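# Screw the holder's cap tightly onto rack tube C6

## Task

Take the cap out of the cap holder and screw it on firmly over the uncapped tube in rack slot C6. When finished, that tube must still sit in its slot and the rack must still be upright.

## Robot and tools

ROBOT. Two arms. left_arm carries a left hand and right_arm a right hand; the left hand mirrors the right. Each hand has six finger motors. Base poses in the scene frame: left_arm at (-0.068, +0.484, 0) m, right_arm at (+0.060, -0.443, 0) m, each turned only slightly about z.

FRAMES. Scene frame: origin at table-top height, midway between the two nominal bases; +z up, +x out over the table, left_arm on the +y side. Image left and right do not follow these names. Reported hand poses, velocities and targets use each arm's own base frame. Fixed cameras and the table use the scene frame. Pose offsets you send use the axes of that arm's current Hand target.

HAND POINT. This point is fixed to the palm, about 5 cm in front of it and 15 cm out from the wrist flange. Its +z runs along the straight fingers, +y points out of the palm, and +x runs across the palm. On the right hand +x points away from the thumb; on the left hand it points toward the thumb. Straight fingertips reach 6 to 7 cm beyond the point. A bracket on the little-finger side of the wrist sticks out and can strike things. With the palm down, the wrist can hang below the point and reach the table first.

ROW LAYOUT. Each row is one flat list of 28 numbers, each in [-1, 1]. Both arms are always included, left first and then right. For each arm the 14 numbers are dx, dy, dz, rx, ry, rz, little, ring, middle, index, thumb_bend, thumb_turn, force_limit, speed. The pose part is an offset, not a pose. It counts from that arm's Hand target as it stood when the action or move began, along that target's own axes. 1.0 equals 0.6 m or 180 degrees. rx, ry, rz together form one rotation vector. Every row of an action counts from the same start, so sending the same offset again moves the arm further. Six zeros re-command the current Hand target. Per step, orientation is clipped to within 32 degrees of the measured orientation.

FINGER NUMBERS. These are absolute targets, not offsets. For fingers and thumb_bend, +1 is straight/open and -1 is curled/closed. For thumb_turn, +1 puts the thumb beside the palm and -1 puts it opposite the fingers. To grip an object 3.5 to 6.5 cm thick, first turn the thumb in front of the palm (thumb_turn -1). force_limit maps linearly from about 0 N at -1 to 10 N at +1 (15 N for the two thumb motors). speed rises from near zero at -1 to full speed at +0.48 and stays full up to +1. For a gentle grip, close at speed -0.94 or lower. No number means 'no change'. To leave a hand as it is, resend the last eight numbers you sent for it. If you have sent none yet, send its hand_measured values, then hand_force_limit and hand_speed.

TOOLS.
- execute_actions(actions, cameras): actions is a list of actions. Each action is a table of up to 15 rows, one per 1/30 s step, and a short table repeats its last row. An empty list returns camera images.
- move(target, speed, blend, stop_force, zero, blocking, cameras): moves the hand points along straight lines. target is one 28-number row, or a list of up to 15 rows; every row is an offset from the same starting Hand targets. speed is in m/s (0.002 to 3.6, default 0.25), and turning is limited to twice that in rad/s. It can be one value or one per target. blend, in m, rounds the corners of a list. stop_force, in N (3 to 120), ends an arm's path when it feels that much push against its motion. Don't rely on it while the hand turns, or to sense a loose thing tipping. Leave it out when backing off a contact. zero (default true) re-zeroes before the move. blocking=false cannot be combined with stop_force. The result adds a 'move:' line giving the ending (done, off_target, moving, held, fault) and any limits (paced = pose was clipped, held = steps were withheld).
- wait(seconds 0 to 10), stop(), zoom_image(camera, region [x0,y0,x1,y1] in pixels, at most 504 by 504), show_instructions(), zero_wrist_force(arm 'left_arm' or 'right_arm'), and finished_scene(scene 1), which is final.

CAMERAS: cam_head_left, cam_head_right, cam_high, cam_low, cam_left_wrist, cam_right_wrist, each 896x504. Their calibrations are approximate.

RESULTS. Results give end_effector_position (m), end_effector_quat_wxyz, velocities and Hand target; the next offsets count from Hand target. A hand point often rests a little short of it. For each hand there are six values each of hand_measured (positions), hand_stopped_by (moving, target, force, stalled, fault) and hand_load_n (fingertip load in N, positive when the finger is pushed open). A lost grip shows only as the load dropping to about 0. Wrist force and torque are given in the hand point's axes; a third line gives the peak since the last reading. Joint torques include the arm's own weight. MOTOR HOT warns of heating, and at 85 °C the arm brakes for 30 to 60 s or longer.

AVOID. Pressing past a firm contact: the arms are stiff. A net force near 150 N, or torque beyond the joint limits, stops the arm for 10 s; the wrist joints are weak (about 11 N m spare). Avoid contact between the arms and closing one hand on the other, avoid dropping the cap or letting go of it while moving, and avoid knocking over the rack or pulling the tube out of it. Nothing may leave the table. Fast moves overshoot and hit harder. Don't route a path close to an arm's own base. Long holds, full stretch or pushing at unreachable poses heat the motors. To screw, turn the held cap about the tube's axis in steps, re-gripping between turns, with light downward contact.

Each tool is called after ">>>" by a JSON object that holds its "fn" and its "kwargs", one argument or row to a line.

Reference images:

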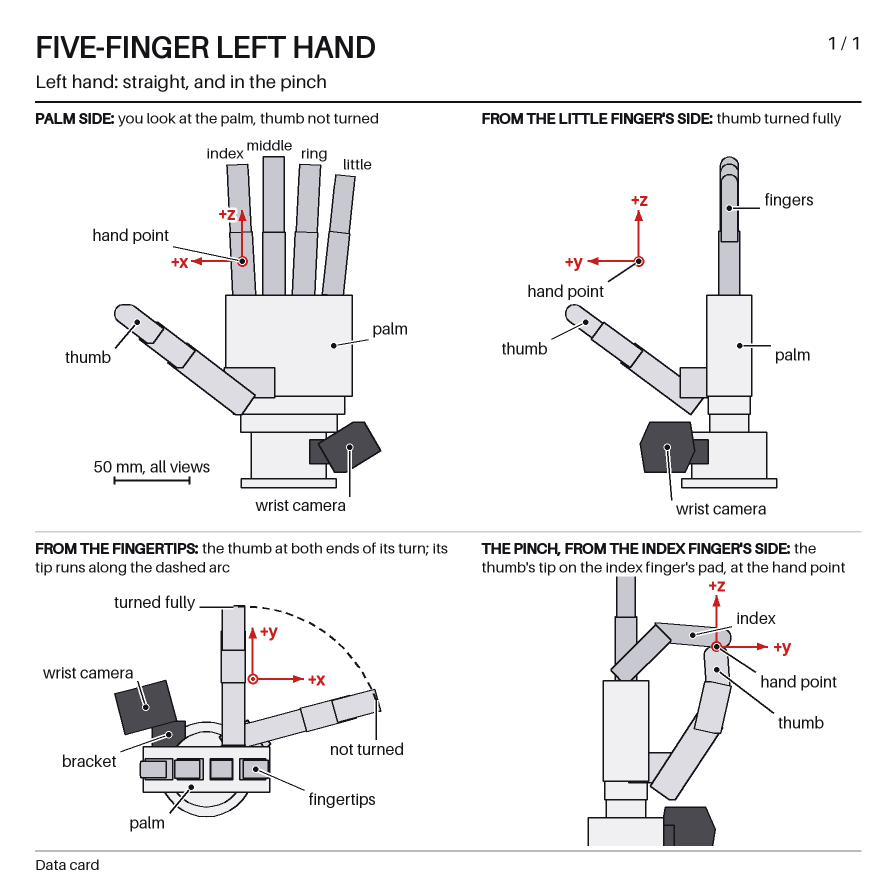

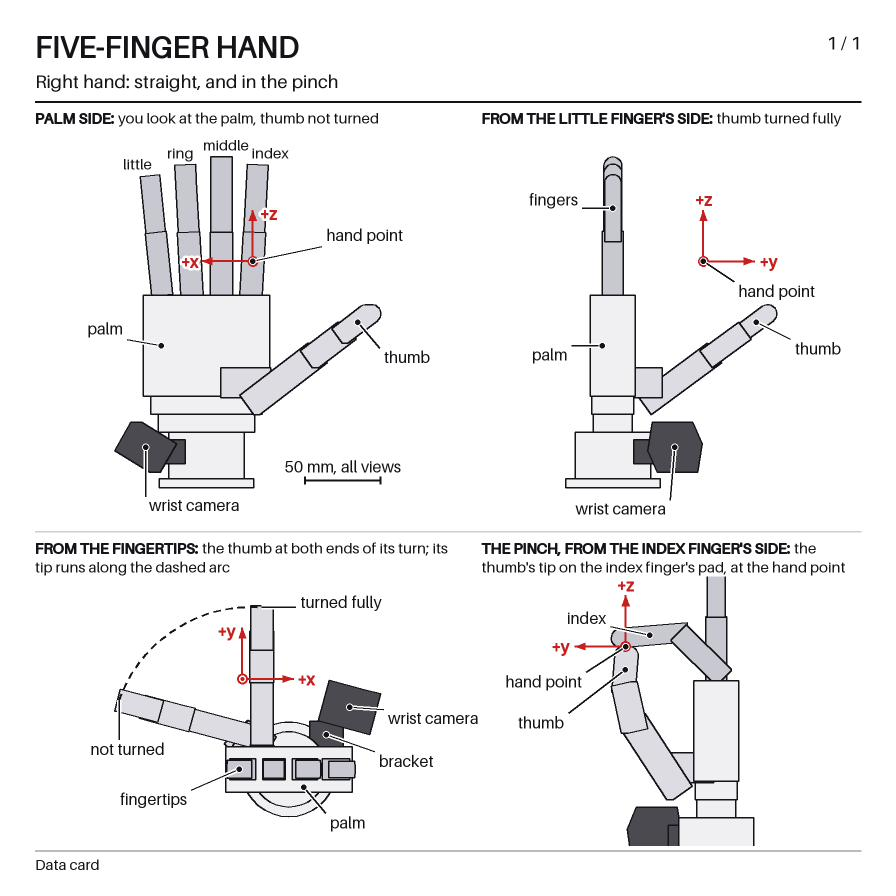

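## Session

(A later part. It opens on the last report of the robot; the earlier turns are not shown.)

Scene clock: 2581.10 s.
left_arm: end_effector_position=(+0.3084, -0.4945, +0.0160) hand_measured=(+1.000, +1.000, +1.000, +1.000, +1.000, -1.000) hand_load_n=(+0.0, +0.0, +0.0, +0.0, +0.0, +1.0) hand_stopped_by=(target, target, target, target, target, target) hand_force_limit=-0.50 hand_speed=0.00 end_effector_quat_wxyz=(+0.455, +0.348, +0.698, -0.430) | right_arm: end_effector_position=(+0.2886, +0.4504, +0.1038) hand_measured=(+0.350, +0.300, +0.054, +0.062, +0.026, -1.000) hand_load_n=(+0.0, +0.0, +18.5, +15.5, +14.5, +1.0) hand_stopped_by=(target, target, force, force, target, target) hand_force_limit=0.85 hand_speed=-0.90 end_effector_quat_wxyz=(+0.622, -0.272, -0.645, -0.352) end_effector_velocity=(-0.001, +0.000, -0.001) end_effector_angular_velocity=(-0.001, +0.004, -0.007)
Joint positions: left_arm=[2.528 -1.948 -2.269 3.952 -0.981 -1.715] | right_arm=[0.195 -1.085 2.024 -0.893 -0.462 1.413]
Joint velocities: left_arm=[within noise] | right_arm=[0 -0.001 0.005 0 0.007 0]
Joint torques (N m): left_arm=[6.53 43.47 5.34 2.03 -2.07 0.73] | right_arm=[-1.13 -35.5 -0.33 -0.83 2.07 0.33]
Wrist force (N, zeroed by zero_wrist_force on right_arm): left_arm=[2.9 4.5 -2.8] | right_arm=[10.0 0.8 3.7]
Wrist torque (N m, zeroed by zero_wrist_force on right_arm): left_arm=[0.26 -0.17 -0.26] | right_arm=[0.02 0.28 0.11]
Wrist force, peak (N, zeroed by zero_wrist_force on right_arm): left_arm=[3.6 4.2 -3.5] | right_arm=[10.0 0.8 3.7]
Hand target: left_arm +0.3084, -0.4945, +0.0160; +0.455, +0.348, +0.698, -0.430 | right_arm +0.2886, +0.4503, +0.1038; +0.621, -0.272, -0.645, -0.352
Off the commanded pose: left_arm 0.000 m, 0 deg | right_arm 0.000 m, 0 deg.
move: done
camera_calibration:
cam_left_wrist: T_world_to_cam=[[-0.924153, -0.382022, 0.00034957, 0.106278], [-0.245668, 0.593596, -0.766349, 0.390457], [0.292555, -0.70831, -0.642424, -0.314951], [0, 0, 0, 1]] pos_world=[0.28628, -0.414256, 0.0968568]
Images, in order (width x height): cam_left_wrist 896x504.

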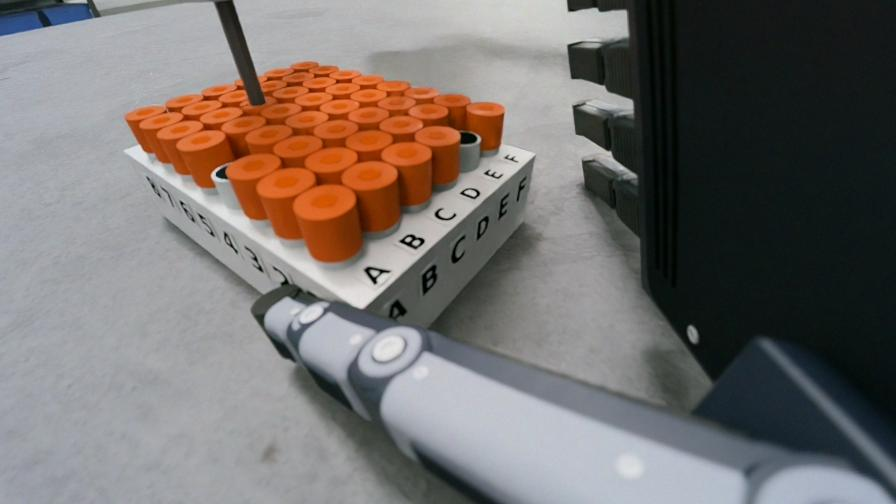

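>>> {"fn": "move", "kwargs": {
  "target": [0,0,0,0,0,0,1,1,1,1,1,-1,-0.5,0,0.00165,0.00011,0.00083,0,0,0,0.35,0.3,-0.2,-0.2,0.02,-1,0.85,-0.9],
  "speed": 0.01,
  "cameras": ["cam_left_wrist"]
}}

>>> {"fn": "zoom_image", "kwargs": {
  "camera": "cam_left_wrist",
  "region": [215, 70, 295, 140]
}}

Scene clock: 2585.33 s.
left_arm: end_effector_position=(+0.3084, -0.4945, +0.0160) hand_measured=(+1.000, +1.000, +1.000, +1.000, +1.000, -1.000) hand_load_n=(-0.5, +0.0, +0.0, +0.0, +0.0, +0.0) hand_stopped_by=(target, target, target, target, target, target) hand_force_limit=-0.50 hand_speed=0.00 end_effector_quat_wxyz=(+0.455, +0.348, +0.698, -0.430) | right_arm: end_effector_position=(+0.2883, +0.4507, +0.1048) hand_measured=(+0.350, +0.300, +0.054, +0.062, +0.026, -1.000) hand_load_n=(+0.0, +0.0, +19.0, +12.5, +15.5, +0.0) hand_stopped_by=(target, target, force, force, target, target) hand_force_limit=0.85 hand_speed=-0.90 end_effector_quat_wxyz=(+0.621, -0.272, -0.645, -0.352)
Joint positions: left_arm=[2.528 -1.948 -2.269 3.952 -0.981 -1.715] | right_arm=[0.196 -1.088 2.025 -0.891 -0.461 1.413]
Joint torques (N m): left_arm=[4.84 43.57 8.02 2.13 -2.15 0.49] | right_arm=[8.31 -44 -5.81 2.96 1.43 -1.07]
Wrist force (N, zeroed by zero_wrist_force on right_arm): left_arm=[2.4 3.2 -1.5] | right_arm=[-1.3 0.2 0.7]
Wrist torque (N m, zeroed by zero_wrist_force on right_arm): left_arm=[0.19 -0.09 -0.24] | right_arm=[0.02 0.01 -0.03]
Wrist force, peak (N, zeroed by zero_wrist_force on right_arm): left_arm=[3.4 4.4 -2.7] | right_arm=[11.5 1.2 3.7]
Hand target: left_arm +0.3084, -0.4945, +0.0160; +0.455, +0.348, +0.698, -0.430 | right_arm +0.2883, +0.4507, +0.1048; +0.621, -0.272, -0.645, -0.352
Off the commanded pose: left_arm 0.000 m, 0 deg | right_arm 0.000 m, 0 deg.
move: done
camera_calibration:
cam_left_wrist: T_world_to_cam=[[-0.924153, -0.382022, 0.00034957, 0.106278], [-0.245668, 0.593596, -0.766349, 0.390457], [0.292555, -0.70831, -0.642424, -0.314951], [0, 0, 0, 1]] pos_world=[0.28628, -0.414256, 0.0968568]
Images, in order (width x height): cam_left_wrist 896x504.

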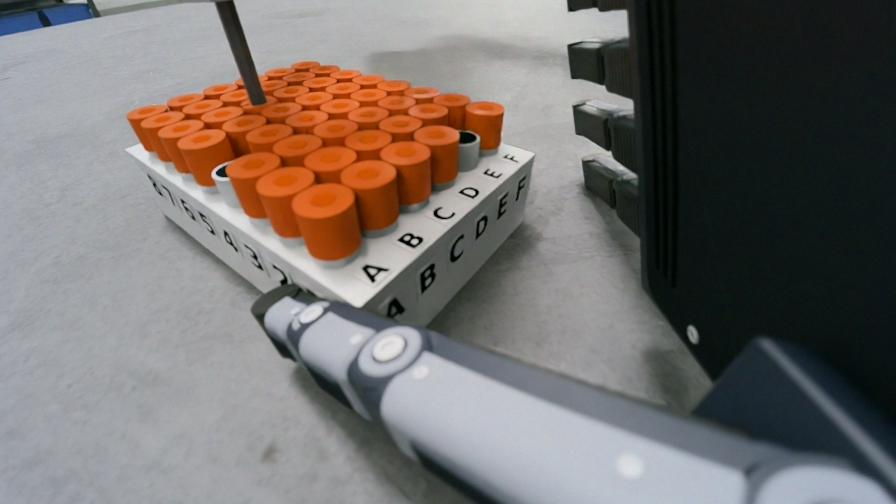

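Scaled by 6.300.

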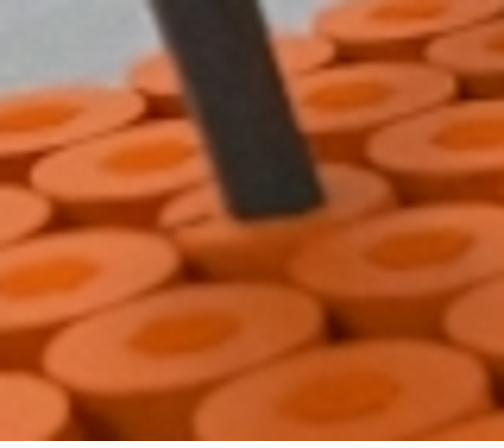

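>>> {"fn": "move", "kwargs": {
  "target": [0,0,0,0,0,0,1,1,1,1,1,-1,-0.5,0,0.02484,0.00289,0.0005,0,0,0,0.35,0.3,-0.2,-0.2,0.02,-1,0.85,-0.9],
  "speed": 0.02,
  "cameras": ["cam_left_wrist"]
}}

>>> {"fn": "zoom_image", "kwargs": {
  "camera": "cam_left_wrist",
  "region": [215, 70, 295, 140]
}}

>>> {"fn": "zoom_image", "kwargs": {
  "camera": "cam_left_wrist",
  "region": [110, 50, 550, 350]
}}

Scene clock: 2588.13 s.
left_arm: end_effector_position=(+0.3084, -0.4945, +0.0160) hand_measured=(+1.000, +1.000, +1.000, +1.000, +1.000, -1.000) hand_load_n=(+0.0, +0.0, +0.0, +0.0, +0.0, +0.0) hand_stopped_by=(target, target, target, target, target, target) hand_force_limit=-0.50 hand_speed=0.00 end_effector_quat_wxyz=(+0.455, +0.348, +0.698, -0.430) | right_arm: end_effector_position=(+0.2883, +0.4507, +0.1200) hand_measured=(+0.350, +0.300, +0.054, +0.062, +0.026, -1.000) hand_load_n=(+0.0, +0.0, +20.0, +10.5, +16.5, -0.5) hand_stopped_by=(target, target, force, force, target, target) hand_force_limit=0.85 hand_speed=-0.90 end_effector_quat_wxyz=(+0.621, -0.272, -0.645, -0.352) end_effector_velocity=(+0.000, +0.000, -0.001) end_effector_angular_velocity=(+0.001, -0.003, +0.000)
Joint positions: left_arm=[2.528 -1.948 -2.269 3.952 -0.981 -1.715] | right_arm=[0.196 -1.119 2.018 -0.853 -0.461 1.413]
Joint velocities: left_arm=[within noise] | right_arm=[0 0.002 0 -0.005 0 0]
Joint torques (N m): left_arm=[4.54 42.7 10.81 1.93 -1.97 0.28] | right_arm=[-3.93 -18.5 -13.59 -1.05 -1.83 0.92]
Wrist force (N, zeroed by zero_wrist_force on right_arm): left_arm=[2.6 3.1 -2.1] | right_arm=[-4.0 -0.9 -0.1]
Wrist torque (N m, zeroed by zero_wrist_force on right_arm): left_arm=[0.18 -0.14 -0.21] | right_arm=[0.05 -0.11 -0.06]
Wrist force, peak (N, zeroed by zero_wrist_force on right_arm): left_arm=[2.5 3.5 -1.9] | right_arm=[-4.1 -1.2 -0.2]
Hand target: left_arm +0.3084, -0.4945, +0.0160; +0.455, +0.348, +0.698, -0.430 | right_arm +0.2883, +0.4507, +0.1198; +0.621, -0.272, -0.645, -0.352
Off the commanded pose: left_arm 0.000 m, 0 deg | right_arm 0.000 m, 0 deg.
move: done
camera_calibration:
cam_left_wrist: T_world_to_cam=[[-0.924153, -0.382022, 0.00034957, 0.106278], [-0.245668, 0.593596, -0.766349, 0.390457], [0.292555, -0.70831, -0.642424, -0.314951], [0, 0, 0, 1]] pos_world=[0.28628, -0.414256, 0.0968568]
Images, in order (width x height): cam_left_wrist 896x504.

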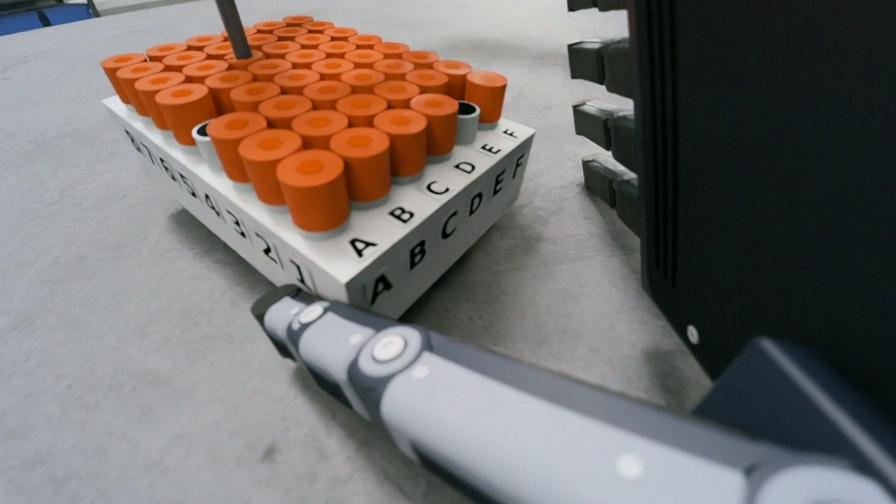

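Scaled by 6.300.

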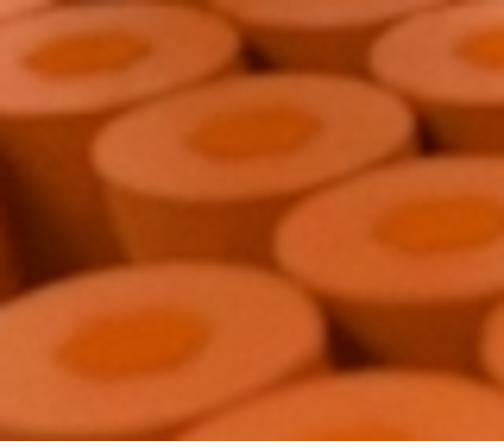

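Scaled by 1.145.

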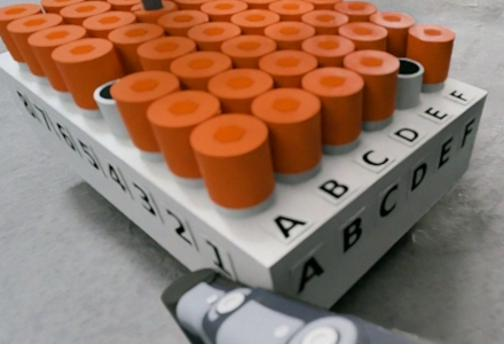

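>>> {"fn": "move", "kwargs": {
  "target": [0,0,0,0,0,0,1,1,1,1,1,-1,-0.5,0,-0.02484,-0.00289,-0.0005,0,0,0,0.35,0.3,-0.2,-0.2,0.02,-1,0.85,-0.9],
  "speed": 0.015,
  "cameras": ["cam_left_wrist"]
}}

>>> {"fn": "zoom_image", "kwargs": {
  "camera": "cam_left_wrist",
  "region": [215, 70, 295, 140]
}}

>>> {"fn": "zoom_image", "kwargs": {
  "camera": "cam_left_wrist",
  "region": [110, 50, 550, 350]
}}

Scene clock: 2595.47 s.
left_arm: end_effector_position=(+0.3084, -0.4945, +0.0160) hand_measured=(+1.000, +1.000, +1.000, +1.000, +1.000, -1.000) hand_load_n=(+0.0, +0.0, +0.0, +0.0, +0.0, +0.5) hand_stopped_by=(target, target, target, target, target, target) hand_force_limit=-0.50 hand_speed=0.00 end_effector_quat_wxyz=(+0.455, +0.348, +0.698, -0.430) | right_arm: end_effector_position=(+0.2883, +0.4507, +0.1047) hand_measured=(+0.350, +0.300, +0.054, +0.062, +0.026, -1.000) hand_load_n=(+0.0, +0.0, +20.0, +11.0, +16.5, -1.0) hand_stopped_by=(target, target, force, force, target, target) hand_force_limit=0.85 hand_speed=-0.90 end_effector_quat_wxyz=(+0.621, -0.272, -0.645, -0.352)
Joint positions: left_arm=[2.528 -1.948 -2.269 3.952 -0.981 -1.715] | right_arm=[0.196 -1.088 2.025 -0.891 -0.461 1.413]
Joint torques (N m): left_arm=[4.13 44.06 13.15 2.04 -1.92 0.34] | right_arm=[-1.92 -38.18 -3.34 2.32 -0.23 -0.82]
Wrist force (N, zeroed by zero_wrist_force on right_arm): left_arm=[3.2 3.2 -2.0] | right_arm=[4.0 0.3 0.3]
Wrist torque (N m, zeroed by zero_wrist_force on right_arm): left_arm=[0.18 -0.17 -0.23] | right_arm=[0.03 0.04 0.14]
Wrist force, peak (N, zeroed by zero_wrist_force on right_arm): left_arm=[3.2 3.4 -2.0] | right_arm=[4.9 0.5 0.4]
Hand target: left_arm +0.3084, -0.4945, +0.0160; +0.455, +0.348, +0.698, -0.430 | right_arm +0.2883, +0.4507, +0.1048; +0.621, -0.272, -0.645, -0.352
Off the commanded pose: left_arm 0.000 m, 0 deg | right_arm 0.000 m, 0 deg.
move: done
camera_calibration:
cam_left_wrist: T_world_to_cam=[[-0.924153, -0.382022, 0.00034957, 0.106278], [-0.245668, 0.593596, -0.766349, 0.390457], [0.292555, -0.70831, -0.642424, -0.314951], [0, 0, 0, 1]] pos_world=[0.28628, -0.414256, 0.0968568]
Images, in order (width x height): cam_left_wrist 896x504.

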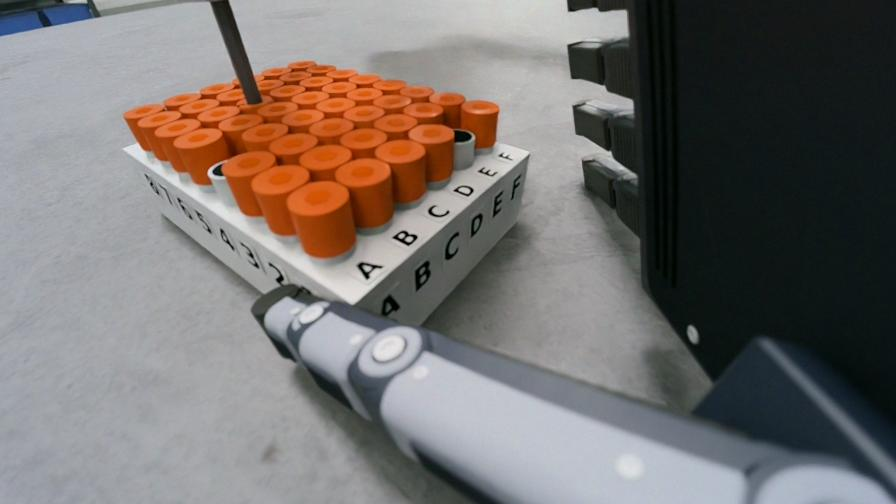

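Scaled by 6.300.

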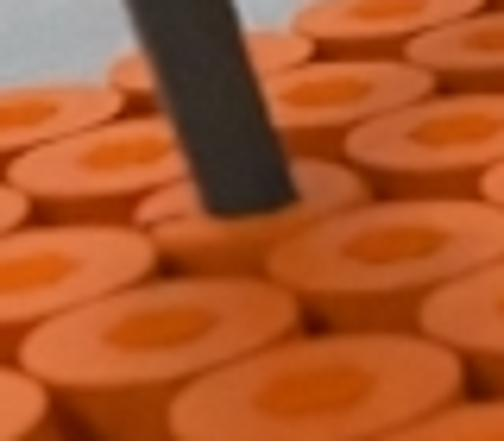

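Scaled by 1.145.

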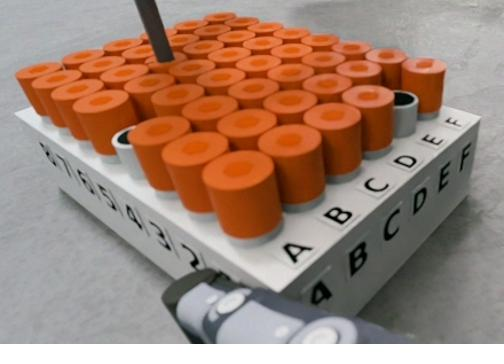

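>>> {"fn": "move", "kwargs": {
  "target": [
    [0,0,0,0,0,0,1,1,1,1,1,-1,-0.5,0,0.00199,0.00023,0.00004,0,0,0,0.35,0.3,-0.2,-0.2,0.02,-1,0.85,-0.9],
    [0,0,0,0,0,0,1,1,1,1,1,-1,-0.5,0,0.00192,0.00082,0.00014,0.01104,0.00128,0.00022,0.35,0.3,-0.2,-0.2,0.02,-1,0.85,-0.9]
  ],
  "speed": 0.015,
  "cameras": ["cam_left_wrist"]
}}

>>> {"fn": "zoom_image", "kwargs": {
  "camera": "cam_left_wrist",
  "region": [215, 70, 295, 140]
}}

Scene clock: 2607.93 s.
left_arm: end_effector_position=(+0.3084, -0.4945, +0.0160) hand_measured=(+1.000, +1.000, +1.000, +1.000, +1.000, -1.000) hand_load_n=(+0.0, +0.0, +0.0, +0.0, +0.0, +0.0) hand_stopped_by=(target, target, target, target, target, target) hand_force_limit=-0.50 hand_speed=0.00 end_effector_quat_wxyz=(+0.455, +0.348, +0.698, -0.430) | right_arm: end_effector_position=(+0.2886, +0.4509, +0.1060) hand_measured=(+0.350, +0.300, +0.054, +0.062, +0.026, -1.000) hand_load_n=(+0.0, +0.5, +20.0, +12.0, +14.5, +0.0) hand_stopped_by=(target, target, force, force, target, target) hand_force_limit=0.85 hand_speed=-0.90 end_effector_quat_wxyz=(+0.628, -0.261, -0.650, -0.341)
Joint positions: left_arm=[2.528 -1.948 -2.269 3.952 -0.981 -1.715] | right_arm=[0.201 -1.075 1.997 -0.878 -0.491 1.416]
Joint torques (N m): left_arm=[5.69 42.22 18.29 2.05 -1.83 -0.17] | right_arm=[7.46 -24.85 -6.77 2.33 1.03 0.81]
Wrist force (N, zeroed by zero_wrist_force on right_arm): left_arm=[2.7 3.2 -1.8] | right_arm=[-0.2 -0.5 0.2]
Wrist torque (N m, zeroed by zero_wrist_force on right_arm): left_arm=[0.21 -0.14 -0.22] | right_arm=[-0.02 -0.03 0.03]
Wrist force, peak (N, zeroed by zero_wrist_force on right_arm): left_arm=[3.3 3.4 -2.0] | right_arm=[4.5 0.7 0.1]
Hand target: left_arm +0.3084, -0.4945, +0.0160; +0.455, +0.348, +0.698, -0.430 | right_arm +0.2886, +0.4509, +0.1060; +0.627, -0.261, -0.649, -0.341
Off the commanded pose: left_arm 0.000 m, 0 deg | right_arm 0.000 m, 0 deg.
move: done
camera_calibration:
cam_left_wrist: T_world_to_cam=[[-0.924153, -0.382022, 0.00034957, 0.106278], [-0.245668, 0.593596, -0.766349, 0.390457], [0.292555, -0.70831, -0.642424, -0.314951], [0, 0, 0, 1]] pos_world=[0.28628, -0.414256, 0.0968568]
Images, in order (width x height): cam_left_wrist 896x504.

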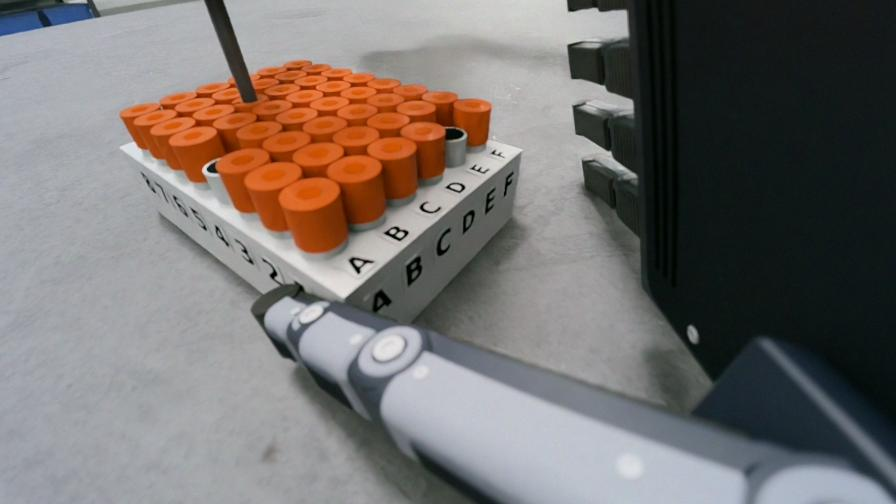

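Scaled by 6.300.

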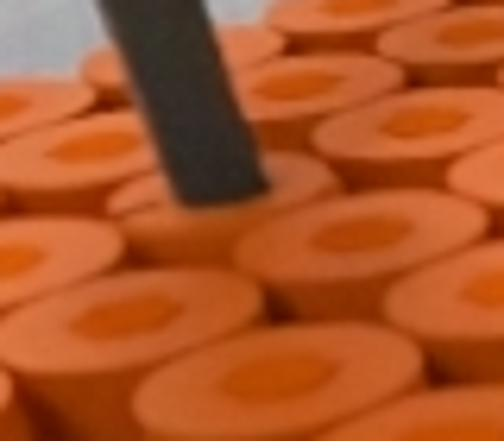

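>>> {"fn": "execute_actions", "kwargs": {
  "actions": [],
  "cameras": ["cam_left_wrist"]
}}

>>> {"fn": "zoom_image", "kwargs": {
  "camera": "cam_left_wrist",
  "region": [110, 50, 550, 350]
}}

>>> {"fn": "zoom_image", "kwargs": {
  "camera": "cam_left_wrist",
  "region": [205, 60, 305, 145]
}}

Scene clock: 2614.73 s.
left_arm: end_effector_position=(+0.3084, -0.4945, +0.0160) hand_measured=(+1.000, +1.000, +1.000, +1.000, +1.000, -1.000) hand_load_n=(+0.0, +0.0, +0.0, +0.0, +0.5, +0.5) hand_stopped_by=(target, target, target, target, target, target) hand_force_limit=-0.50 hand_speed=0.00 end_effector_quat_wxyz=(+0.455, +0.348, +0.698, -0.430) | right_arm: end_effector_position=(+0.2886, +0.4509, +0.1060) hand_measured=(+0.350, +0.300, +0.054, +0.062, +0.026, -1.000) hand_load_n=(+0.0, +0.0, +20.0, +12.0, +14.0, -0.5) hand_stopped_by=(target, target, force, force, target, target) hand_force_limit=0.85 hand_speed=-0.90 end_effector_quat_wxyz=(+0.627, -0.261, -0.649, -0.341)
Joint positions: left_arm=[2.528 -1.948 -2.269 3.952 -0.981 -1.715] | right_arm=[0.201 -1.076 1.997 -0.878 -0.49 1.416]
Joint velocities: within noise
Joint torques (N m): left_arm=[5.67 42.44 21.47 2.07 -1.89 -0.27] | right_arm=[-7.87 -41.11 0.42 -1.11 1.85 -1.13]
Wrist force (N, zeroed by zero_wrist_force on right_arm): left_arm=[2.6 3.0 -1.6] | right_arm=[0.0 -0.3 0.3]
Wrist torque (N m, zeroed by zero_wrist_force on right_arm): left_arm=[0.17 -0.12 -0.22] | right_arm=[0.00 -0.02 0.02]
Wrist force, peak (N, zeroed by zero_wrist_force on right_arm): left_arm=[2.8 3.4 -1.7] | right_arm=[-0.7 -0.7 0.3]
Hand target: left_arm +0.3084, -0.4945, +0.0160; +0.455, +0.348, +0.698, -0.430 | right_arm +0.2886, +0.4509, +0.1060; +0.627, -0.261, -0.649, -0.341
Off the commanded pose: left_arm 0.000 m, 0 deg | right_arm 0.000 m, 0 deg.
camera_calibration:
cam_left_wrist: T_world_to_cam=[[-0.924153, -0.382022, 0.00034957, 0.106278], [-0.245668, 0.593596, -0.766349, 0.390457], [0.292555, -0.70831, -0.642424, -0.314951], [0, 0, 0, 1]] pos_world=[0.28628, -0.414256, 0.0968568]
Images, in order (width x height): cam_left_wrist 896x504.

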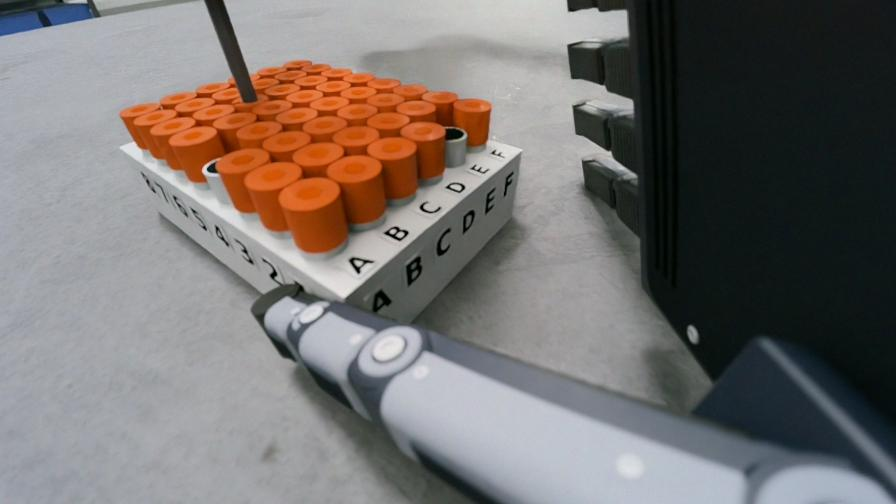

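Scaled by 1.145.

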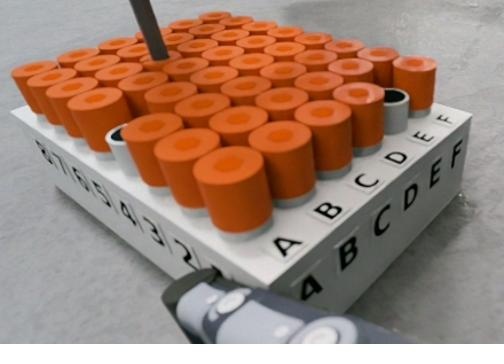

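Scaled by 5.040.

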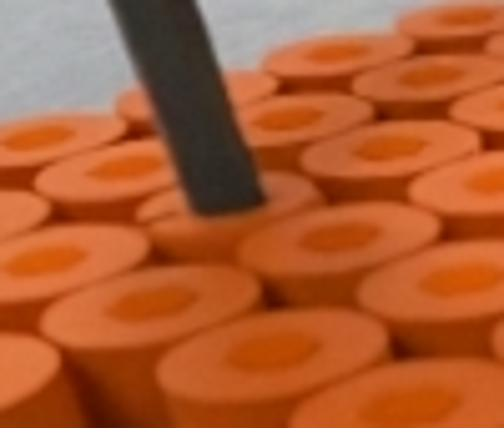

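>>> {"fn": "move", "kwargs": {
  "target": [0,0,0,0,0,0,1,1,1,1,1,-1,-0.5,0,0.00165,0.00019,0.00004,0,0,0,0.35,0.3,-0.2,-0.2,0.02,-1,0.85,-0.9],
  "speed": 0.01,
  "cameras": ["cam_left_wrist"]
}}

>>> {"fn": "zoom_image", "kwargs": {
  "camera": "cam_left_wrist",
  "region": [205, 60, 305, 145]
}}

Scene clock: 2617.00 s.
left_arm: end_effector_position=(+0.3084, -0.4945, +0.0160) hand_measured=(+1.000, +1.000, +1.000, +1.000, +1.000, -1.000) hand_load_n=(+0.0, +0.0, +0.0, +0.0, +0.0, +0.5) hand_stopped_by=(target, target, target, target, target, target) hand_force_limit=-0.50 hand_speed=0.00 end_effector_quat_wxyz=(+0.455, +0.348, +0.698, -0.430) | right_arm: end_effector_position=(+0.2886, +0.4509, +0.1070) hand_measured=(+0.350, +0.300, +0.054, +0.062, +0.026, -1.000) hand_load_n=(+0.0, +0.0, +20.0, +11.5, +14.0, -1.0) hand_stopped_by=(target, target, force, force, target, target) hand_force_limit=0.85 hand_speed=-0.90 end_effector_quat_wxyz=(+0.627, -0.261, -0.649, -0.341)
Joint positions: left_arm=[2.528 -1.948 -2.269 3.952 -0.981 -1.715] | right_arm=[0.201 -1.078 1.996 -0.875 -0.49 1.416]
Joint torques (N m): left_arm=[4.48 43.34 22 1.88 -1.76 -0.48] | right_arm=[-6.49 -43.44 -19.57 2.55 1.93 -1.02]
Wrist force (N, zeroed by zero_wrist_force on right_arm): left_arm=[2.9 3.0 -1.7] | right_arm=[-0.3 -0.3 0.1]
Wrist torque (N m, zeroed by zero_wrist_force on right_arm): left_arm=[0.17 -0.15 -0.21] | right_arm=[0.01 -0.05 0.03]
Wrist force, peak (N, zeroed by zero_wrist_force on right_arm): left_arm=[2.7 3.2 -1.7] | right_arm=[-1.0 -0.4 0.0]
Hand target: left_arm +0.3084, -0.4945, +0.0160; +0.455, +0.348, +0.698, -0.430 | right_arm +0.2886, +0.4509, +0.1070; +0.627, -0.261, -0.649, -0.341
Off the commanded pose: left_arm 0.000 m, 0 deg | right_arm 0.000 m, 0 deg.
move: done
camera_calibration:
cam_left_wrist: T_world_to_cam=[[-0.924153, -0.382022, 0.00034957, 0.106278], [-0.245668, 0.593596, -0.766349, 0.390457], [0.292555, -0.70831, -0.642424, -0.314951], [0, 0, 0, 1]] pos_world=[0.28628, -0.414256, 0.0968568]
Images, in order (width x height): cam_left_wrist 896x504.

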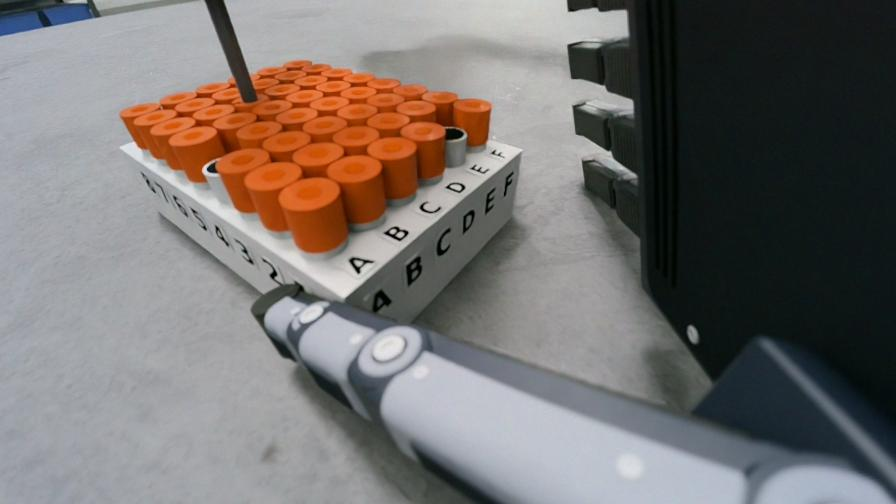

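Scaled by 5.040.

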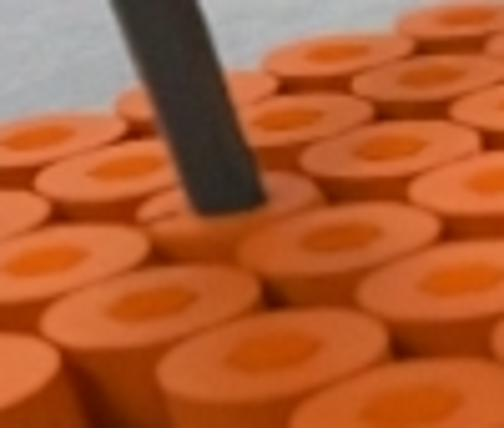

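>>> {"fn": "move", "kwargs": {
  "target": [0,0,0,0,0,0,1,1,1,1,1,-1,-0.5,0,0.00165,0.00019,0.00004,0,0,0,0.35,0.3,-0.2,-0.2,0.02,-1,0.85,-0.9],
  "speed": 0.01,
  "cameras": ["cam_left_wrist"]
}}

>>> {"fn": "zoom_image", "kwargs": {
  "camera": "cam_left_wrist",
  "region": [205, 60, 305, 145]
}}

Scene clock: 2618.80 s.
left_arm: end_effector_position=(+0.3084, -0.4945, +0.0160) hand_measured=(+1.000, +1.000, +1.000, +1.000, +1.000, -1.000) hand_load_n=(+0.0, +0.0, +0.0, +0.0, +0.0, +0.5) hand_stopped_by=(target, target, target, target, target, target) hand_force_limit=-0.50 hand_speed=0.00 end_effector_quat_wxyz=(+0.455, +0.348, +0.698, -0.430) | right_arm: end_effector_position=(+0.2886, +0.4509, +0.1080) hand_measured=(+0.350, +0.300, +0.054, +0.062, +0.026, -1.000) hand_load_n=(+0.0, +0.0, +20.0, +12.0, +14.0, -0.5) hand_stopped_by=(target, target, force, force, target, target) hand_force_limit=0.85 hand_speed=-0.90 end_effector_quat_wxyz=(+0.627, -0.261, -0.649, -0.341)
Joint positions: left_arm=[2.528 -1.948 -2.269 3.952 -0.981 -1.715] | right_arm=[0.201 -1.08 1.996 -0.873 -0.49 1.416]
Joint torques (N m): left_arm=[5.02 44 21.48 2.06 -1.87 -0.21] | right_arm=[-2.42 -44.26 -18.53 2.64 1.98 -1]
Wrist force (N, zeroed by zero_wrist_force on right_arm): left_arm=[2.6 3.1 -1.6] | right_arm=[-0.2 -0.2 0.4]
Wrist torque (N m, zeroed by zero_wrist_force on right_arm): left_arm=[0.19 -0.12 -0.23] | right_arm=[-0.02 -0.03 0.01]
Wrist force, peak (N, zeroed by zero_wrist_force on right_arm): left_arm=[2.9 3.2 -1.8] | right_arm=[-0.5 -0.4 0.1]
Hand target: left_arm +0.3084, -0.4945, +0.0160; +0.455, +0.348, +0.698, -0.430 | right_arm +0.2886, +0.4509, +0.1080; +0.627, -0.261, -0.649, -0.341
Off the commanded pose: left_arm 0.000 m, 0 deg | right_arm 0.000 m, 0 deg.
move: done
camera_calibration:
cam_left_wrist: T_world_to_cam=[[-0.924153, -0.382022, 0.00034957, 0.106278], [-0.245668, 0.593596, -0.766349, 0.390457], [0.292555, -0.70831, -0.642424, -0.314951], [0, 0, 0, 1]] pos_world=[0.28628, -0.414256, 0.0968568]
Images, in order (width x height): cam_left_wrist 896x504.

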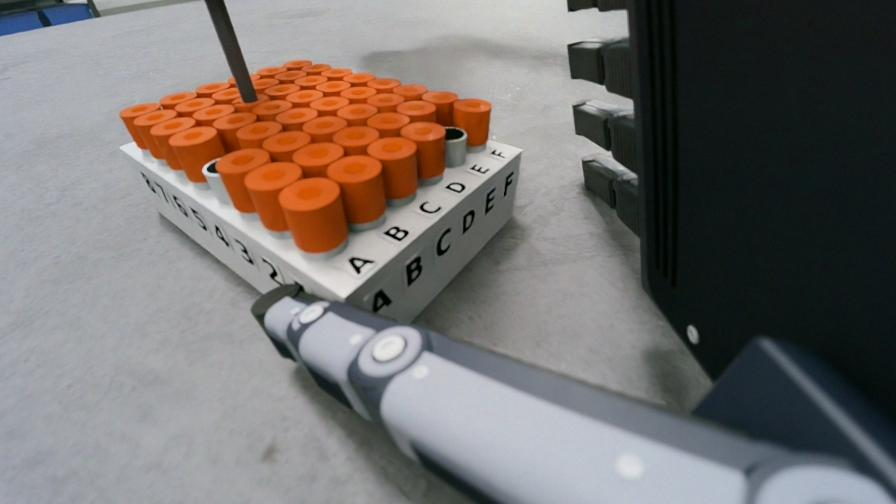

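Scaled by 5.040.

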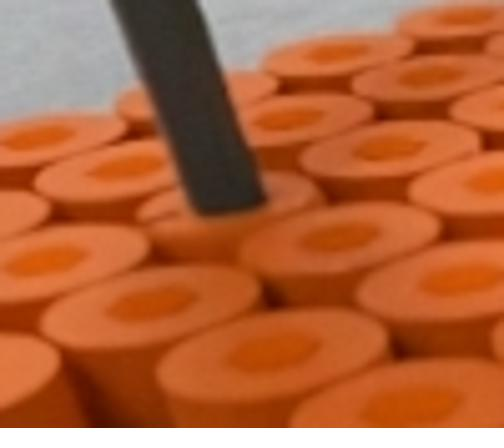

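>>> {"fn": "move", "kwargs": {
  "target": [0,0,0,0,0,0,1,1,1,1,1,-1,-0.5,0,0.00331,0.00038,0.00007,0,0,0,0.35,0.3,-0.2,-0.2,0.02,-1,0.85,-0.9],
  "speed": 0.01,
  "cameras": ["cam_left_wrist"]
}}

>>> {"fn": "zoom_image", "kwargs": {
  "camera": "cam_left_wrist",
  "region": [205, 60, 305, 145]
}}

Scene clock: 2620.83 s.
left_arm: end_effector_position=(+0.3084, -0.4945, +0.0160) hand_measured=(+1.000, +1.000, +1.000, +1.000, +1.000, -1.000) hand_load_n=(+0.0, +0.0, +0.0, +0.0, +0.0, +0.0) hand_stopped_by=(target, target, target, target, target, target) hand_force_limit=-0.50 hand_speed=0.00 end_effector_quat_wxyz=(+0.455, +0.348, +0.698, -0.430) | right_arm: end_effector_position=(+0.2886, +0.4509, +0.1100) hand_measured=(+0.350, +0.300, +0.054, +0.062, +0.026, -1.000) hand_load_n=(+0.0, +0.0, +20.0, +12.0, +14.0, -0.5) hand_stopped_by=(target, target, force, force, target, target) hand_force_limit=0.85 hand_speed=-0.90 end_effector_quat_wxyz=(+0.627, -0.261, -0.649, -0.341)
Joint positions: left_arm=[2.528 -1.948 -2.269 3.952 -0.981 -1.715] | right_arm=[0.201 -1.084 1.995 -0.868 -0.49 1.416]
Joint torques (N m): left_arm=[5.32 44.36 22.57 1.87 -2.09 -0.53] | right_arm=[2.78 -41.6 -20.06 1.88 1.66 -0.72]
Wrist force (N, zeroed by zero_wrist_force on right_arm): left_arm=[2.5 3.1 -1.6] | right_arm=[0.1 0.1 0.2]
Wrist torque (N m, zeroed by zero_wrist_force on right_arm): left_arm=[0.19 -0.10 -0.24] | right_arm=[0.01 -0.02 0.01]
Wrist force, peak (N, zeroed by zero_wrist_force on right_arm): left_arm=[2.7 3.4 -1.8] | right_arm=[-0.5 0.1 0.5]
Hand target: left_arm +0.3084, -0.4945, +0.0160; +0.455, +0.348, +0.698, -0.430 | right_arm +0.2885, +0.4509, +0.1100; +0.627, -0.261, -0.649, -0.341
Off the commanded pose: left_arm 0.000 m, 0 deg | right_arm 0.000 m, 0 deg.
move: done
camera_calibration:
cam_left_wrist: T_world_to_cam=[[-0.924153, -0.382022, 0.00034957, 0.106278], [-0.245668, 0.593596, -0.766349, 0.390457], [0.292555, -0.70831, -0.642424, -0.314951], [0, 0, 0, 1]] pos_world=[0.28628, -0.414256, 0.0968568]
Images, in order (width x height): cam_left_wrist 896x504.

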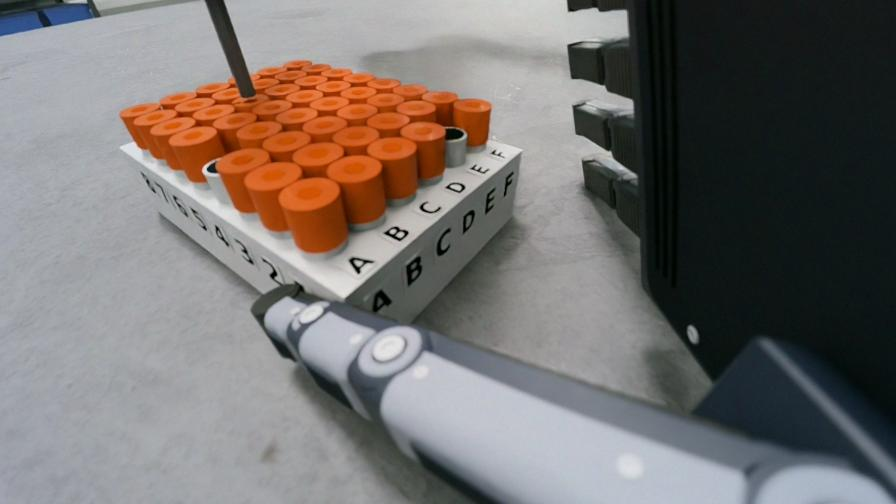

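Scaled by 5.040.

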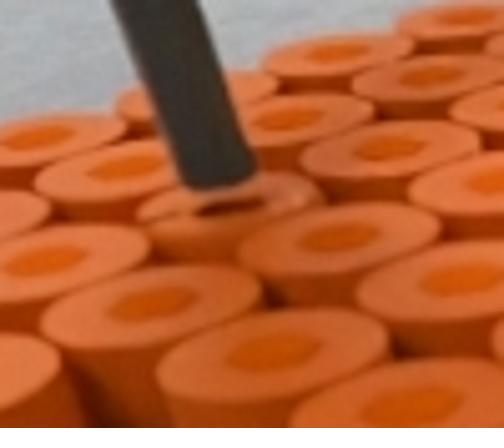

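>>> {"fn": "move", "kwargs": {
  "target": [0,0,0,0,0,0,1,1,1,1,1,-1,-0.5,0,0.0992,0.0115,0.0021,0,0,0,0.35,0.3,-0.2,-0.2,0.02,-1,0.85,-0.9],
  "speed": 0.06,
  "cameras": ["cam_left_wrist", "cam_high", "cam_low"]
}}

>>> {"fn": "zoom_image", "kwargs": {
  "camera": "cam_left_wrist",
  "region": [205, 60, 305, 145]
}}

Scene clock: 2623.33 s.
left_arm: end_effector_position=(+0.3084, -0.4945, +0.0160) hand_measured=(+1.000, +1.000, +1.000, +1.000, +1.000, -1.000) hand_load_n=(+0.0, +0.0, +0.0, +0.0, +0.0, +0.5) hand_stopped_by=(target, target, target, target, target, target) hand_force_limit=-0.50 hand_speed=0.00 end_effector_quat_wxyz=(+0.455, +0.348, +0.698, -0.430) | right_arm: end_effector_position=(+0.2886, +0.4510, +0.1700) hand_measured=(+0.350, +0.300, +0.054, +0.062, +0.026, -1.000) hand_load_n=(+0.0, +0.0, +20.0, +12.0, +14.0, -0.5) hand_stopped_by=(target, target, force, force, target, target) hand_force_limit=0.85 hand_speed=-0.90 end_effector_quat_wxyz=(+0.627, -0.261, -0.650, -0.341)
Joint positions: left_arm=[2.528 -1.948 -2.269 3.952 -0.981 -1.715] | right_arm=[0.201 -1.198 1.958 -0.717 -0.49 1.416]
Joint torques (N m): left_arm=[6.03 44.07 20.88 1.83 -1.73 -0.64] | right_arm=[7.45 -13.9 0.58 -1.18 0.92 -1.22]
Wrist force (N, zeroed by zero_wrist_force on right_arm): left_arm=[2.6 2.9 -1.5] | right_arm=[-0.3 0.0 0.3]
Wrist torque (N m, zeroed by zero_wrist_force on right_arm): left_arm=[0.14 -0.11 -0.22] | right_arm=[0.00 -0.01 0.00]
Wrist force, peak (N, zeroed by zero_wrist_force on right_arm): left_arm=[2.8 3.2 -1.8] | right_arm=[-1.1 0.0 0.3]
Hand target: left_arm +0.3084, -0.4945, +0.0160; +0.455, +0.348, +0.698, -0.430 | right_arm +0.2885, +0.4509, +0.1699; +0.627, -0.261, -0.649, -0.341
Off the commanded pose: left_arm 0.000 m, 0 deg | right_arm 0.000 m, 0 deg.
move: done
camera_calibration:
cam_left_wrist: T_world_to_cam=[[-0.924153, -0.382022, 0.00034957, 0.106278], [-0.245668, 0.593596, -0.766349, 0.390457], [0.292555, -0.70831, -0.642424, -0.314951], [0, 0, 0, 1]] pos_world=[0.28628, -0.414256, 0.0968568]
Images, in order (width x height): cam_high 896x504, cam_low 896x504, cam_left_wrist 896x504.

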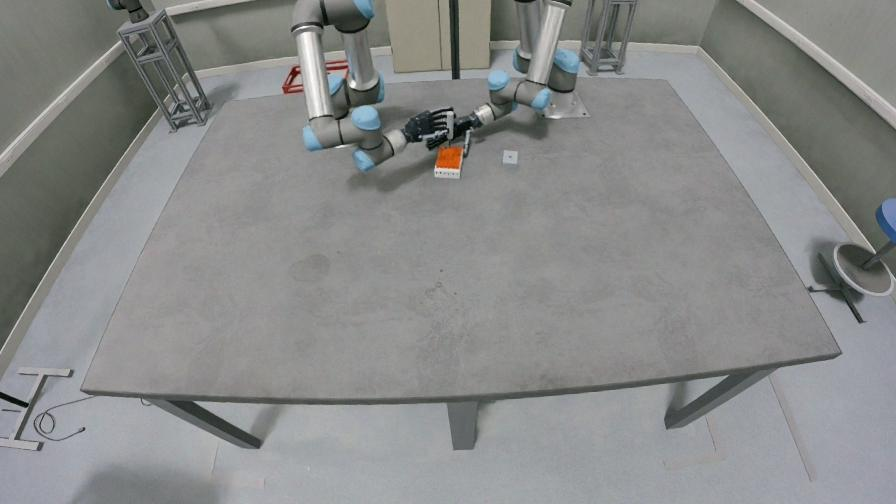

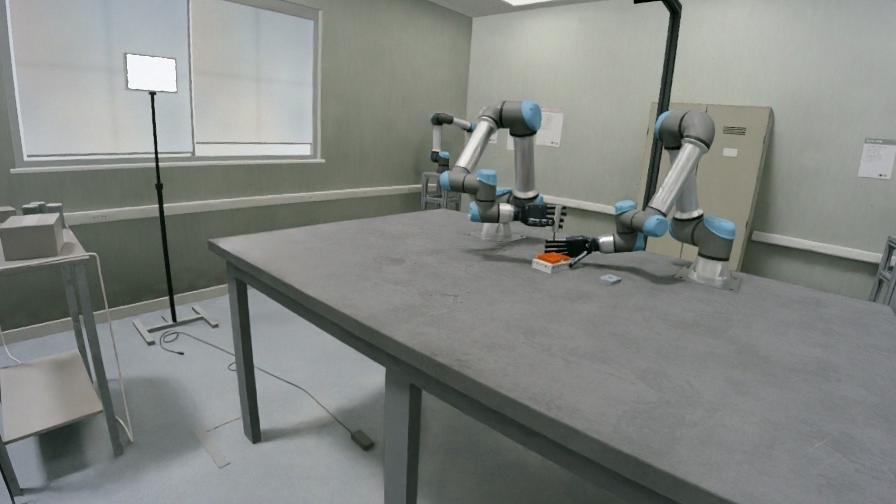

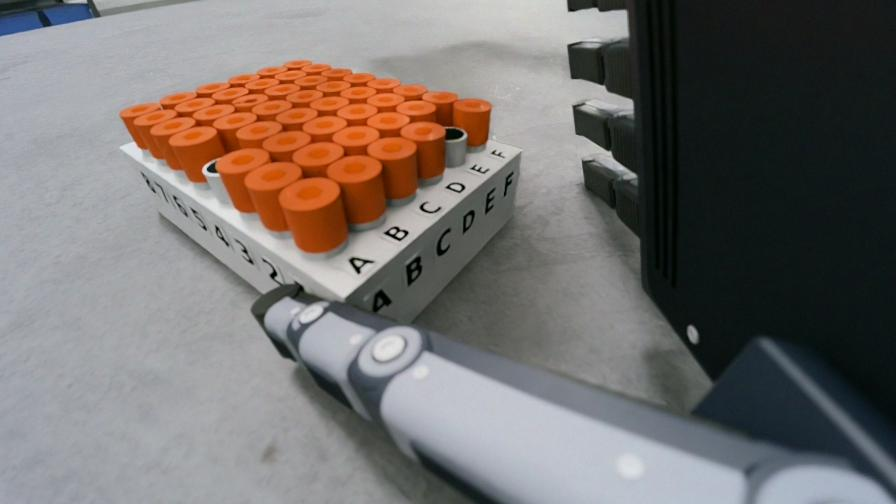

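Scaled by 5.040.

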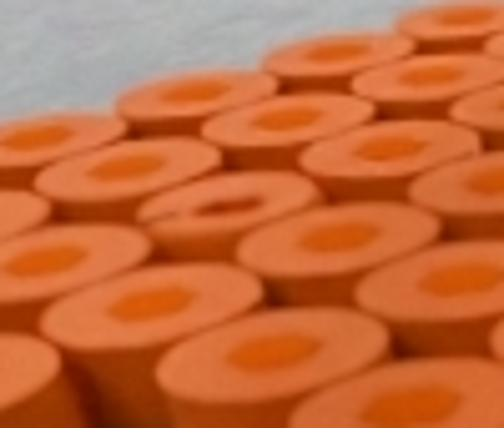

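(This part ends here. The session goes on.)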